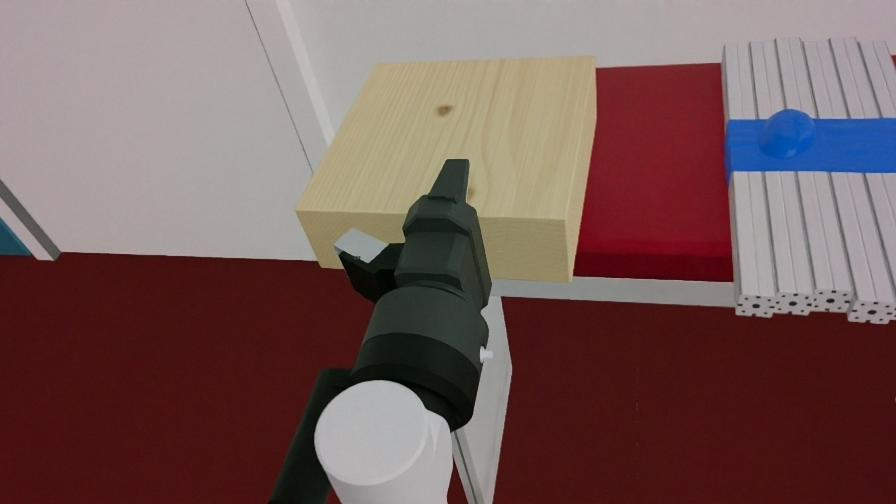

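Scene clock: 33.03 s.
Joint torques (N m): left_arm=[-26.11 2.12 -1.1 -22.37 -1.99 -0.84 -0.43] | right_arm=[10.5 -6.85 -1.44 4.19 -0.16 0.6 0.09]
External joint torques (N m): left_arm=[-11.91 1.19 -0.34 -11.68 -1.55 -0.68 -0.38] | right_arm=[0.08 0.95 -0.48 0.74 -0.08 0.21 0.1]
Wrist force (N): left_arm=[-26.9 1.5 -2.0] | right_arm=[0.5 2.4 -4.7]
Wrist torque (N m): left_arm=[-0.28 1.64 0.58] | right_arm=[-0.14 0.08 -0.13]
Wrist force, peak (N): left_arm=[-29.3 1.8 -1.6] | right_arm=[1.3 2.4 -5.2]
move: done
base_odometry: x=-0.167 y=+1.050 heading=-0.001
lidar_m: 1.07 1.72 2.26 3.99 1.31 0.93 0.88 0.92 1.22 3.09 1.33 1.17
base_status: done (sent for 1.2 of 1.2 s)
joint_positions: torso_squat_rad=+0.800 torso_shift_rad=+0.000 torso_pitch_rad=+0.501 torso_yaw_rad=+0.000 left_shoulder_pitch_rad=-0.685 left_shoulder_roll_rad=+0.000 left_shoulder_yaw_rad=+0.101 left_elbow_rad=-1.419 left_forearm_roll_rad=+1.434 left_wrist_pitch_rad=-0.151 left_hand_roll_rad=-1.489 left_gripper_m=+0.074 right_shoulder_pitch_rad=-0.040 right_shoulder_roll_rad=-0.300 right_shoulder_yaw_rad=-0.018 right_elbow_rad=-0.235 right_forearm_roll_rad=+0.049 right_wrist_pitch_rad=-0.014 right_hand_roll_rad=+0.035 right_gripper_m=+0.099 head_pan_rad=+0.250 head_tilt_rad=+0.350
joint_status: not commanded
wheel_motors_off: 0
motor_effort: left_wheel=-12(31) right_wheel=+12(52)
chest: x=-0.0792 y=+0.0001 z=+1.0396 quat_wxyz=(+0.969, +0.000, +0.248, +0.000) (m; base frame)
left_hand: x=+0.5115 y=+0.1675 z=+0.8105 quat_wxyz=(+0.705, +0.008, -0.709, +0.008) (m; base frame)
right_hand: x=-0.2557 y=-0.4436 z=+0.4110 quat_wxyz=(+0.980, -0.136, +0.109, +0.091) (m; base frame)
pictures: none

>>> {"api": "move", "payload": {"base": {"turn_rad_s": -0.9, "for_s": 1.773}, "joints": {"left_shoulder_pitch_rad": -0.632, "left_shoulder_roll_rad": 0.0, "left_shoulder_yaw_rad": 0.063, "left_elbow_rad": -1.638, "left_forearm_roll_rad": -0.532, "left_wrist_pitch_rad": 0.196, "left_hand_roll_rad": 0.474, "right_shoulder_roll_rad": -0.45}, "blocking": false}}

>>> {"api": "wait", "payload": {"seconds": 1.5}}

>>> {"api": "move", "payload": {"joints": {"torso_squat_rad": 0.55, "torso_shift_rad": 0.2, "torso_pitch_rad": 0.9, "torso_yaw_rad": -0.35, "left_shoulder_pitch_rad": -0.887, "left_shoulder_roll_rad": 0.208, "left_shoulder_yaw_rad": 0.562, "left_elbow_rad": -1.43, "left_forearm_roll_rad": -1.923, "left_wrist_pitch_rad": 1.744, "left_hand_roll_rad": 1.745, "head_pan_rad": 0.52, "head_tilt_rad": 0.65}, "min_time_s": 3, "cameras": ["head_camera"]}}

Scene clock: 40.30 s.
Joint torques (N m): left_arm=[-24.86 1.23 -3.19 -24.07 -1.45 -4.63 1.12] | right_arm=[10.81 -10.01 -1.86 4.19 -0.17 0.57 -0.06]
External joint torques (N m): left_arm=[-11.12 0.66 -2.76 -13.26 -1.31 -3.28 1.18] | right_arm=[0.48 1.26 -0.54 0.7 -0.08 0.15 -0.04]
Wrist force (N): left_arm=[-27.1 2.6 -0.2] | right_arm=[1.2 3.0 -4.2]
Wrist torque (N m): left_arm=[-0.08 1.70 0.39] | right_arm=[-0.18 0.15 -0.08]
Wrist force, peak (N): left_arm=[-30.4 5.4 -1.1] | right_arm=[1.1 4.1 -5.0]
move: moving
base_odometry: x=-0.167 y=+1.050 heading=-0.065
lidar_m: 1.31 1.08 2.16 4.53 1.40 0.95 0.88 0.92 1.17 2.56 1.43 1.17
base_status: moving
joint_positions: torso_squat_rad=+0.800 torso_shift_rad=+0.000 torso_pitch_rad=+0.501 torso_yaw_rad=+0.000 left_shoulder_pitch_rad=-0.668 left_shoulder_roll_rad=+0.000 left_shoulder_yaw_rad=+0.090 left_elbow_rad=-1.486 left_forearm_roll_rad=+0.891 left_wrist_pitch_rad=-0.042 left_hand_roll_rad=-0.948 left_gripper_m=+0.074 right_shoulder_pitch_rad=-0.040 right_shoulder_roll_rad=-0.451 right_shoulder_yaw_rad=-0.018 right_elbow_rad=-0.235 right_forearm_roll_rad=+0.049 right_wrist_pitch_rad=-0.014 right_hand_roll_rad=+0.035 right_gripper_m=+0.099 head_pan_rad=+0.250 head_tilt_rad=+0.350
joint_status: left_shoulder_pitch_rad moving; left_shoulder_roll_rad moving; left_shoulder_yaw_rad moving; left_elbow_rad moving; left_forearm_roll_rad moving; left_wrist_pitch_rad moving; left_hand_roll_rad moving; right_shoulder_roll_rad moving
wheel_motors_off: 0
motor_effort: left_wheel=+39(48) right_wheel=-28(43)
chest: x=-0.0792 y=+0.0001 z=+1.0396 quat_wxyz=(+0.969, +0.000, +0.248, +0.000) (m; base frame)
left_hand: x=+0.5070 y=+0.1405 z=+0.8371 quat_wxyz=(+0.681, -0.034, -0.730, -0.033) (m; base frame)
right_hand: x=-0.2356 y=-0.5491 z=+0.4478 quat_wxyz=(+0.966, -0.205, +0.110, +0.117) (m; base frame)
pictures: none

Scene clock: 41.80 s.
Joint torques (N m): left_arm=[-25.08 0.23 -1.86 -22.88 -0.97 -8.77 -0.78] | right_arm=[10.92 -10.6 -1.32 4.19 -0.28 0.53 -0.01]
External joint torques (N m): left_arm=[-11.62 0 -1.12 -12.05 -0.86 -6.98 -0.72] | right_arm=[0.58 0.75 -0.01 0.71 -0.18 0.1 0]
Wrist force (N): left_arm=[-27.8 1.8 -3.2] | right_arm=[0.5 3.4 -4.7]
Wrist torque (N m): left_arm=[-0.37 1.59 0.48] | right_arm=[-0.27 0.06 -0.08]
Wrist force, peak (N): left_arm=[-28.6 8.8 -1.7] | right_arm=[0.4 3.5 -4.9]
earlier move: moving
base_odometry: x=-0.167 y=+1.050 heading=-0.982
lidar_m: 1.33 1.17 1.08 1.75 2.43 3.13 1.25 0.93 0.90 0.93 1.28 3.83
base_status: moving
joint_positions: torso_squat_rad=+0.800 torso_shift_rad=+0.000 torso_pitch_rad=+0.501 torso_yaw_rad=+0.000 left_shoulder_pitch_rad=-0.629 left_shoulder_roll_rad=+0.000 left_shoulder_yaw_rad=+0.063 left_elbow_rad=-1.635 left_forearm_roll_rad=-0.532 left_wrist_pitch_rad=+0.198 left_hand_roll_rad=+0.474 left_gripper_m=+0.074 right_shoulder_pitch_rad=-0.040 right_shoulder_roll_rad=-0.450 right_shoulder_yaw_rad=-0.018 right_elbow_rad=-0.235 right_forearm_roll_rad=+0.049 right_wrist_pitch_rad=-0.014 right_hand_roll_rad=+0.035 right_gripper_m=+0.099 head_pan_rad=+0.250 head_tilt_rad=+0.350
joint_status: all done
wheel_motors_off: 0
motor_effort: left_wheel=+25(48) right_wheel=+4(43)
chest: x=-0.0792 y=+0.0001 z=+1.0396 quat_wxyz=(+0.969, +0.000, +0.248, +0.000) (m; base frame)
left_hand: x=+0.4989 y=+0.1516 z=+0.8438 quat_wxyz=(+0.713, -0.015, -0.701, -0.017) (m; base frame)
right_hand: x=-0.2357 y=-0.5489 z=+0.4477 quat_wxyz=(+0.966, -0.205, +0.110, +0.117) (m; base frame)
wait: 1.50 s; no rest
pictures: none

Scene clock: 45.10 s.
Joint torques (N m): left_arm=[-9.62 8.49 -0.86 -11.07 -8.89 1.31 -0.3] | right_arm=[19.14 -13.99 -2.09 7.13 -0.32 1.1 -0.06]
External joint torques (N m): left_arm=[-1.22 5.28 0.87 -3.04 -6.96 0.99 -0.24] | right_arm=[0.31 0.93 -0.27 0.51 -0.13 -0.01 -0.02]
Wrist force (N): left_arm=[-26.5 2.0 2.2] | right_arm=[3.0 3.6 -2.9]
Wrist torque (N m): left_arm=[-0.13 1.66 0.50] | right_arm=[-0.25 0.26 -0.09]
Wrist force, peak (N): left_arm=[-26.8 -1.8 -11.4] | right_arm=[3.6 4.0 -2.8]
move: done
base_odometry: x=-0.167 y=+1.050 heading=-1.560
lidar_m: 3.10 1.33 1.18 1.07 1.73 2.26 4.00 1.33 0.94 0.90 0.90 1.22
base_status: done (sent for 1.77 of 1.77 s)
joint_positions: torso_squat_rad=+0.550 torso_shift_rad=+0.200 torso_pitch_rad=+0.901 torso_yaw_rad=-0.350 left_shoulder_pitch_rad=-0.887 left_shoulder_roll_rad=+0.206 left_shoulder_yaw_rad=+0.562 left_elbow_rad=-1.429 left_forearm_roll_rad=-1.921 left_wrist_pitch_rad=+1.744 left_hand_roll_rad=+1.745 left_gripper_m=+0.074 right_shoulder_pitch_rad=-0.040 right_shoulder_roll_rad=-0.450 right_shoulder_yaw_rad=-0.018 right_elbow_rad=-0.235 right_forearm_roll_rad=+0.049 right_wrist_pitch_rad=-0.014 right_hand_roll_rad=+0.035 right_gripper_m=+0.099 head_pan_rad=+0.520 head_tilt_rad=+0.650
joint_status: all done
wheel_motors_off: 0
motor_effort: left_wheel=+16(26) right_wheel=-3(6)
chest: x=+0.1333 y=+0.0002 z=+1.0575 quat_wxyz=(+0.886, -0.076, +0.429, -0.157) (m; base frame)
left_hand: x=+0.4690 y=+0.3838 z=+0.7413 quat_wxyz=(+0.404, +0.589, -0.497, +0.493) (m; base frame)
right_hand: x=-0.3638 y=-0.5659 z=+0.7278 quat_wxyz=(+0.903, -0.269, +0.335, +0.012) (m; base frame)
pictures: head_camera
camera_calibration:
head_camera: T_world_to_cam=[[0.0803381, -0.985123, -0.151916, 0.144549], [-0.99445, -0.0688272, -0.0795765, 0.445136], [0.0679366, 0.157466, -0.985185, 1.0739], [0, 0, 0, 1]] pos_world=[0.358095, 0.00393273, 1.11537]

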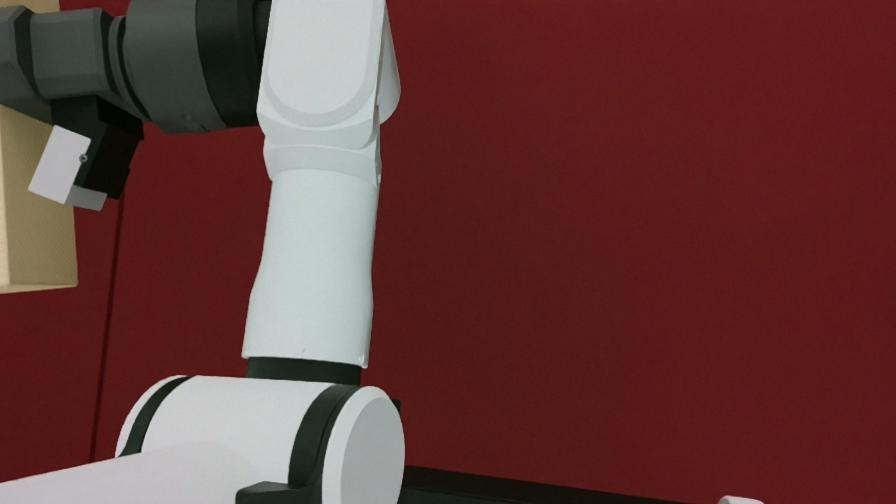

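>>> {"api": "move", "payload": {"base": {"x_m_s": 0.4, "for_s": 4.37}}}

>>> {"api": "move", "payload": {"base": {"turn_rad_s": 0.9, "for_s": 1.757}, "cameras": ["head_camera"]}}

Scene clock: 52.27 s.
Joint torques (N m): left_arm=[-8.51 8.3 -1.89 -11.37 -8.97 1.29 -0.28] | right_arm=[19.45 -14.51 -2.04 7.45 -0.4 1.24 -0.11]
External joint torques (N m): left_arm=[-0.1 5.09 -0.16 -3.33 -7.04 0.97 -0.23] | right_arm=[0.62 0.4 -0.22 0.82 -0.21 0.13 -0.07]
Wrist force (N): left_arm=[-26.5 2.8 2.5] | right_arm=[2.7 3.2 -3.4]
Wrist torque (N m): left_arm=[-0.21 1.68 0.51] | right_arm=[-0.18 0.18 -0.11]
Wrist force, peak (N): left_arm=[-29.3 1.5 3.5] | right_arm=[3.4 4.4 -2.9]
move: done
base_odometry: x=-0.149 y=-0.697 heading=-1.560
lidar_m: 2.86 2.54 0.99 0.95 0.98 1.65 3.78 1.23 0.87 0.83 0.83 1.13
base_status: done (sent for 4.37 of 4.37 s)
joint_positions: torso_squat_rad=+0.550 torso_shift_rad=+0.200 torso_pitch_rad=+0.901 torso_yaw_rad=-0.350 left_shoulder_pitch_rad=-0.887 left_shoulder_roll_rad=+0.206 left_shoulder_yaw_rad=+0.562 left_elbow_rad=-1.429 left_forearm_roll_rad=-1.921 left_wrist_pitch_rad=+1.744 left_hand_roll_rad=+1.745 left_gripper_m=+0.074 right_shoulder_pitch_rad=-0.040 right_shoulder_roll_rad=-0.450 right_shoulder_yaw_rad=-0.018 right_elbow_rad=-0.235 right_forearm_roll_rad=+0.049 right_wrist_pitch_rad=-0.014 right_hand_roll_rad=+0.035 right_gripper_m=+0.099 head_pan_rad=+0.520 head_tilt_rad=+0.650
joint_status: not commanded
wheel_motors_off: 0
motor_effort: left_wheel=+0(44) right_wheel=+0(37)
chest: x=+0.1333 y=+0.0003 z=+1.0575 quat_wxyz=(+0.887, -0.076, +0.429, -0.157) (m; base frame)
left_hand: x=+0.4691 y=+0.3839 z=+0.7413 quat_wxyz=(+0.404, +0.589, -0.497, +0.493) (m; base frame)
right_hand: x=-0.3637 y=-0.5659 z=+0.7278 quat_wxyz=(+0.903, -0.269, +0.335, +0.012) (m; base frame)
pictures: none

Scene clock: 56.13 s.
Joint torques (N m): left_arm=[-8.58 8.05 -1.92 -11.43 -9.02 1.42 -0.33] | right_arm=[19.51 -14.37 -2.15 7.5 -0.25 1.23 0.02]
External joint torques (N m): left_arm=[-0.17 4.84 -0.19 -3.39 -7.09 1.1 -0.28] | right_arm=[0.68 0.55 -0.34 0.88 -0.06 0.13 0.05]
Wrist force (N): left_arm=[-26.9 1.9 2.1] | right_arm=[2.8 3.8 -2.9]
Wrist torque (N m): left_arm=[-0.13 1.62 0.49] | right_arm=[-0.23 0.20 -0.10]
Wrist force, peak (N): left_arm=[-28.1 0.8 3.5] | right_arm=[3.1 4.1 -3.6]
move: done
base_odometry: x=-0.149 y=-0.697 heading=-0.001
lidar_m: 0.94 0.97 1.66 3.74 1.21 0.87 0.82 0.87 1.16 2.90 2.55 0.98
base_status: done (sent for 1.77 of 1.77 s)
joint_positions: torso_squat_rad=+0.550 torso_shift_rad=+0.200 torso_pitch_rad=+0.901 torso_yaw_rad=-0.350 left_shoulder_pitch_rad=-0.887 left_shoulder_roll_rad=+0.207 left_shoulder_yaw_rad=+0.562 left_elbow_rad=-1.429 left_forearm_roll_rad=-1.921 left_wrist_pitch_rad=+1.744 left_hand_roll_rad=+1.745 left_gripper_m=+0.074 right_shoulder_pitch_rad=-0.040 right_shoulder_roll_rad=-0.450 right_shoulder_yaw_rad=-0.018 right_elbow_rad=-0.235 right_forearm_roll_rad=+0.049 right_wrist_pitch_rad=-0.014 right_hand_roll_rad=+0.035 right_gripper_m=+0.099 head_pan_rad=+0.520 head_tilt_rad=+0.650
joint_status: not commanded
wheel_motors_off: 0
motor_effort: left_wheel=-4(36) right_wheel=+14(36)
chest: x=+0.1333 y=+0.0003 z=+1.0575 quat_wxyz=(+0.887, -0.076, +0.429, -0.157) (m; base frame)
left_hand: x=+0.4691 y=+0.3839 z=+0.7413 quat_wxyz=(+0.404, +0.589, -0.497, +0.493) (m; base frame)
right_hand: x=-0.3637 y=-0.5659 z=+0.7278 quat_wxyz=(+0.903, -0.269, +0.335, +0.012) (m; base frame)
pictures: head_camera
camera_calibration:
head_camera: T_world_to_cam=[[0.0804475, -0.98513, -0.151812, 0.144507], [-0.994441, -0.0689429, -0.079589, 0.445162], [0.0679392, 0.157371, -0.9852, 1.074], [0, 0, 0, 1]] pos_world=[0.358095, 0.00403262, 1.11547]

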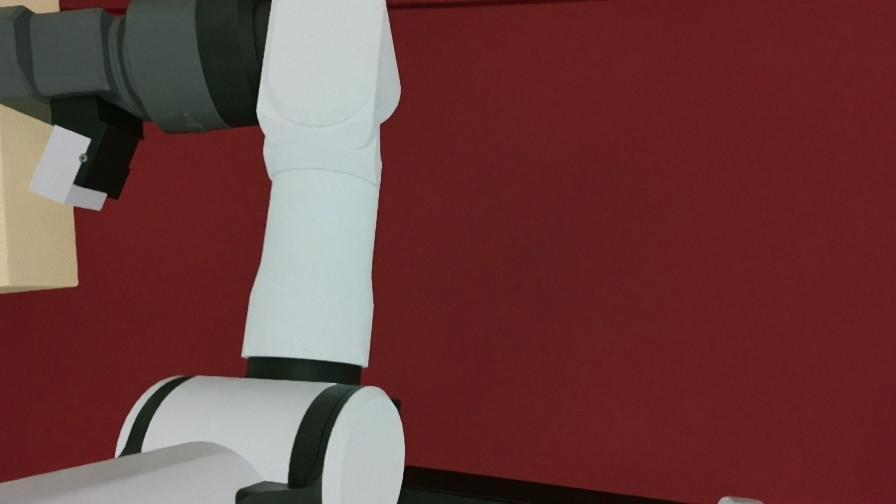

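>>> {"api": "move", "payload": {"base": {"x_m_s": 0.35, "for_s": 2.0}, "cameras": ["head_camera"]}}

Scene clock: 62.83 s.
Joint torques (N m): left_arm=[-8.28 8.16 -1.76 -11.54 -8.97 1.28 -0.36] | right_arm=[19.5 -14.22 -2.47 7.42 -0.37 1.24 -0.07]
External joint torques (N m): left_arm=[0.13 4.95 -0.03 -3.5 -7.05 0.96 -0.31] | right_arm=[0.67 0.69 -0.65 0.79 -0.18 0.13 -0.03]
Wrist force (N): left_arm=[-27.8 1.1 2.6] | right_arm=[3.0 2.9 -2.8]
Wrist torque (N m): left_arm=[-0.15 1.59 0.52] | right_arm=[-0.17 0.22 -0.08]
Wrist force, peak (N): left_arm=[-28.8 2.3 4.0] | right_arm=[3.8 3.9 -3.4]
move: done
base_odometry: x=+0.551 y=-0.697 heading=-0.001
lidar_m: 0.24 0.25 0.35 2.01 2.25 1.60 1.51 1.59 2.13 4.67 0.36 0.25
base_status: done (sent for 2 of 2 s)
joint_positions: torso_squat_rad=+0.550 torso_shift_rad=+0.200 torso_pitch_rad=+0.901 torso_yaw_rad=-0.350 left_shoulder_pitch_rad=-0.887 left_shoulder_roll_rad=+0.206 left_shoulder_yaw_rad=+0.562 left_elbow_rad=-1.429 left_forearm_roll_rad=-1.921 left_wrist_pitch_rad=+1.744 left_hand_roll_rad=+1.745 left_gripper_m=+0.074 right_shoulder_pitch_rad=-0.040 right_shoulder_roll_rad=-0.450 right_shoulder_yaw_rad=-0.018 right_elbow_rad=-0.235 right_forearm_roll_rad=+0.049 right_wrist_pitch_rad=-0.014 right_hand_roll_rad=+0.035 right_gripper_m=+0.099 head_pan_rad=+0.520 head_tilt_rad=+0.650
joint_status: not commanded
wheel_motors_off: 0
motor_effort: left_wheel=+0(26) right_wheel=+1(44)
chest: x=+0.1333 y=+0.0003 z=+1.0575 quat_wxyz=(+0.887, -0.076, +0.429, -0.157) (m; base frame)
left_hand: x=+0.4691 y=+0.3839 z=+0.7413 quat_wxyz=(+0.404, +0.589, -0.497, +0.493) (m; base frame)
right_hand: x=-0.3637 y=-0.5659 z=+0.7278 quat_wxyz=(+0.903, -0.269, +0.335, +0.012) (m; base frame)
pictures: head_camera
camera_calibration:
head_camera: T_world_to_cam=[[0.0803497, -0.985137, -0.151818, 0.144549], [-0.994449, -0.0688464, -0.0795725, 0.445146], [0.0679377, 0.157369, -0.9852, 1.074], [0, 0, 0, 1]] pos_world=[0.358095, 0.0040329, 1.11547]

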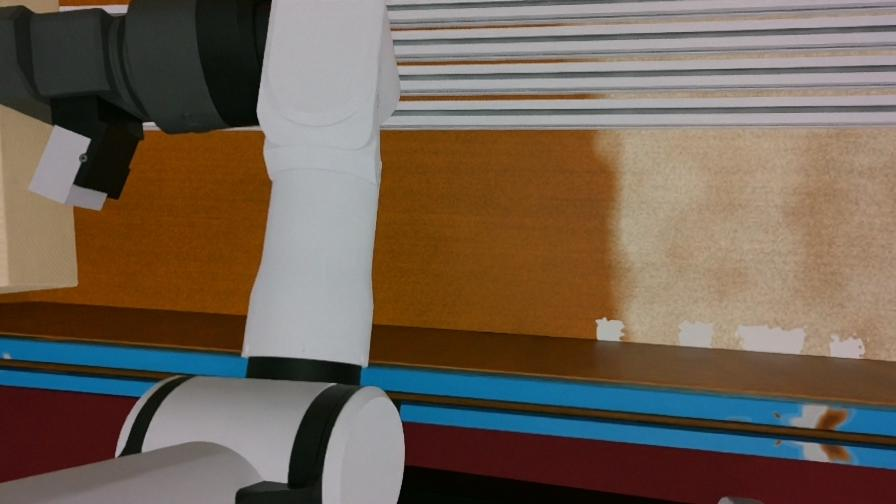

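>>> {"api": "zoom_image", "payload": {"camera": "head_camera", "region": [60, 90, 460, 340]}}

Scaled by 1.260 from the camera's 896x504 image, which has a finer 1280x720 frame.

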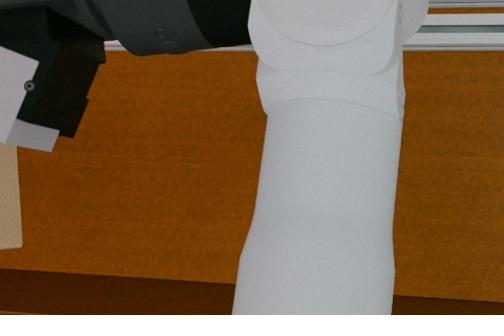

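>>> {"api": "move", "payload": {"base": {"x_m_s": 0.1, "for_s": 0.4}}}

>>> {"api": "move", "payload": {"joints": {"torso_yaw_rad": -0.6, "left_shoulder_pitch_rad": -0.663, "left_shoulder_roll_rad": 0.285, "left_shoulder_yaw_rad": 0.992, "left_elbow_rad": -2.049, "left_forearm_roll_rad": -1.01, "left_wrist_pitch_rad": 1.469, "left_hand_roll_rad": 1.225}, "min_time_s": 1.8}}

>>> {"api": "move", "payload": {"target": {"side": "left", "x": 0.395, "y": 0.485, "z": 0.47, "quat_wxyz": [0.6178, 0.3314, -0.3216, 0.6366]}, "min_time_s": 1.6, "cameras": ["head_camera"]}}

Scene clock: 73.80 s.
Joint torques (N m): left_arm=[-8.5 8.13 -1.7 -11.48 -8.87 1.46 -0.19] | right_arm=[19.52 -14.65 -1.9 7.39 -0.1 1.21 -0.13]
External joint torques (N m): left_arm=[-0.09 4.92 0.03 -3.45 -6.95 1.14 -0.14] | right_arm=[0.69 0.27 -0.08 0.77 0.09 0.1 -0.1]
Wrist force (N): left_arm=[-26.6 1.4 3.0] | right_arm=[3.1 3.6 -3.2]
Wrist torque (N m): left_arm=[-0.14 1.74 0.49] | right_arm=[-0.24 0.24 -0.10]
Wrist force, peak (N): left_arm=[-28.5 3.3 3.3] | right_arm=[3.5 4.0 -3.0]
move: done
base_odometry: x=+0.591 y=-0.697 heading=-0.001
lidar_m: 0.19 0.21 0.29 0.77 2.30 1.64 1.55 1.63 2.18 4.48 0.31 0.22
base_status: done (sent for 0.4 of 0.4 s)
joint_positions: torso_squat_rad=+0.550 torso_shift_rad=+0.200 torso_pitch_rad=+0.901 torso_yaw_rad=-0.350 left_shoulder_pitch_rad=-0.887 left_shoulder_roll_rad=+0.206 left_shoulder_yaw_rad=+0.562 left_elbow_rad=-1.429 left_forearm_roll_rad=-1.921 left_wrist_pitch_rad=+1.744 left_hand_roll_rad=+1.745 left_gripper_m=+0.074 right_shoulder_pitch_rad=-0.040 right_shoulder_roll_rad=-0.450 right_shoulder_yaw_rad=-0.018 right_elbow_rad=-0.235 right_forearm_roll_rad=+0.049 right_wrist_pitch_rad=-0.014 right_hand_roll_rad=+0.035 right_gripper_m=+0.099 head_pan_rad=+0.520 head_tilt_rad=+0.650
joint_status: not commanded
wheel_motors_off: 0
motor_effort: left_wheel=-1(26) right_wheel=+0(22)
chest: x=+0.1333 y=+0.0003 z=+1.0575 quat_wxyz=(+0.887, -0.076, +0.429, -0.157) (m; base frame)
left_hand: x=+0.4691 y=+0.3839 z=+0.7413 quat_wxyz=(+0.404, +0.589, -0.497, +0.493) (m; base frame)
right_hand: x=-0.3637 y=-0.5659 z=+0.7278 quat_wxyz=(+0.903, -0.269, +0.335, +0.012) (m; base frame)
pictures: none

Scene clock: 75.90 s.
Joint torques (N m): left_arm=[-1.33 10.57 1.41 -15.45 -7.07 -2.44 -0.51] | right_arm=[17.14 -18.96 -2.42 6.39 -0.24 1.07 -0.04]
External joint torques (N m): left_arm=[1.89 5.32 2 -6.18 -5.57 -1.87 -0.46] | right_arm=[0.6 0.36 -0.2 0.58 -0.05 0.08 0]
Wrist force (N): left_arm=[-22.2 1.2 -18.7] | right_arm=[2.8 4.7 -2.1]
Wrist torque (N m): left_arm=[-0.43 1.41 0.53] | right_arm=[-0.28 0.24 -0.10]
Wrist force, peak (N): left_arm=[-23.1 2.3 -18.8] | right_arm=[2.8 4.8 -2.8]
move: done
base_odometry: x=+0.591 y=-0.697 heading=-0.001
lidar_m: 0.19 0.21 0.29 0.75 2.30 1.63 1.56 1.62 2.18 4.49 0.30 0.21
base_status: not commanded
joint_positions: torso_squat_rad=+0.550 torso_shift_rad=+0.200 torso_pitch_rad=+0.901 torso_yaw_rad=-0.600 left_shoulder_pitch_rad=-0.663 left_shoulder_roll_rad=+0.283 left_shoulder_yaw_rad=+0.992 left_elbow_rad=-2.047 left_forearm_roll_rad=-1.009 left_wrist_pitch_rad=+1.469 left_hand_roll_rad=+1.225 left_gripper_m=+0.074 right_shoulder_pitch_rad=-0.040 right_shoulder_roll_rad=-0.450 right_shoulder_yaw_rad=-0.018 right_elbow_rad=-0.235 right_forearm_roll_rad=+0.049 right_wrist_pitch_rad=-0.014 right_hand_roll_rad=+0.035 right_gripper_m=+0.099 head_pan_rad=+0.520 head_tilt_rad=+0.650
joint_status: all done
wheel_motors_off: 0
motor_effort: left_wheel=+1(1) right_wheel=-1(3)
chest: x=+0.1333 y=+0.0003 z=+1.0575 quat_wxyz=(+0.860, -0.129, +0.416, -0.266) (m; base frame)
left_hand: x=+0.4697 y=+0.4191 z=+0.6282 quat_wxyz=(+0.603, +0.338, -0.311, +0.651) (m; base frame)
right_hand: x=-0.4497 y=-0.5359 z=+0.8363 quat_wxyz=(+0.870, -0.329, +0.354, -0.091) (m; base frame)
pictures: none

Scene clock: 77.83 s.
Joint torques (N m): left_arm=[4.83 11.08 5.96 -13.34 -6.22 1.12 -0.21] | right_arm=[17.32 -18.67 -2.43 6.66 -0.3 1.17 -0.04]
External joint torques (N m): left_arm=[2.49 5.72 3.91 -5.56 -4.92 0.86 -0.16] | right_arm=[0.78 0.66 -0.21 0.85 -0.11 0.17 0]
Wrist force (N): left_arm=[-22.3 1.3 -17.9] | right_arm=[2.9 4.4 -3.2]
Wrist torque (N m): left_arm=[-0.54 1.38 0.41] | right_arm=[-0.26 0.26 -0.10]
Wrist force, peak (N): left_arm=[-24.0 1.4 -18.4] | right_arm=[2.9 5.0 -2.5]
move: done
base_odometry: x=+0.591 y=-0.697 heading=-0.001
lidar_m: 0.20 0.21 0.29 0.75 2.30 1.65 1.56 1.62 2.17 4.49 0.31 0.21
base_status: not commanded
joint_positions: torso_squat_rad=+0.550 torso_shift_rad=+0.200 torso_pitch_rad=+0.901 torso_yaw_rad=-0.600 left_shoulder_pitch_rad=-0.439 left_shoulder_roll_rad=+0.348 left_shoulder_yaw_rad=+1.082 left_elbow_rad=-1.434 left_forearm_roll_rad=-0.942 left_wrist_pitch_rad=+0.994 left_hand_roll_rad=+1.745 left_gripper_m=+0.074 right_shoulder_pitch_rad=-0.040 right_shoulder_roll_rad=-0.450 right_shoulder_yaw_rad=-0.018 right_elbow_rad=-0.235 right_forearm_roll_rad=+0.049 right_wrist_pitch_rad=-0.014 right_hand_roll_rad=+0.035 right_gripper_m=+0.099 head_pan_rad=+0.520 head_tilt_rad=+0.650
joint_status: all done
wheel_motors_off: 0
motor_effort: left_wheel=+0(1) right_wheel=+1(3)
chest: x=+0.1333 y=+0.0003 z=+1.0575 quat_wxyz=(+0.860, -0.129, +0.416, -0.266) (m; base frame)
left_hand: x=+0.3943 y=+0.4836 z=+0.4688 quat_wxyz=(+0.619, +0.330, -0.320, +0.637) (m; base frame)
left_hand_status: reached (checked arc, planned for 1.6 s): 2 mm and 0.3 deg off.
right_hand: x=-0.4497 y=-0.5359 z=+0.8363 quat_wxyz=(+0.870, -0.329, +0.354, -0.091) (m; base frame)
pictures: head_camera
camera_calibration:
head_camera: T_world_to_cam=[[-0.0742459, -0.996297, 0.0433578, -0.0412174], [-0.994301, 0.0706218, -0.0798594, 0.445315], [0.0765017, -0.04904, -0.995863, 1.08419], [0, 0, 0, 1]] pos_world=[0.356775, -0.0193453, 1.11705]

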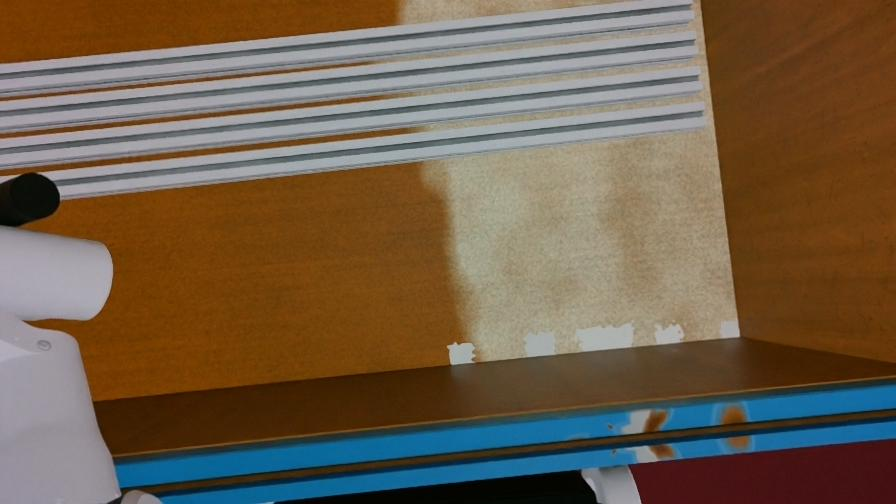

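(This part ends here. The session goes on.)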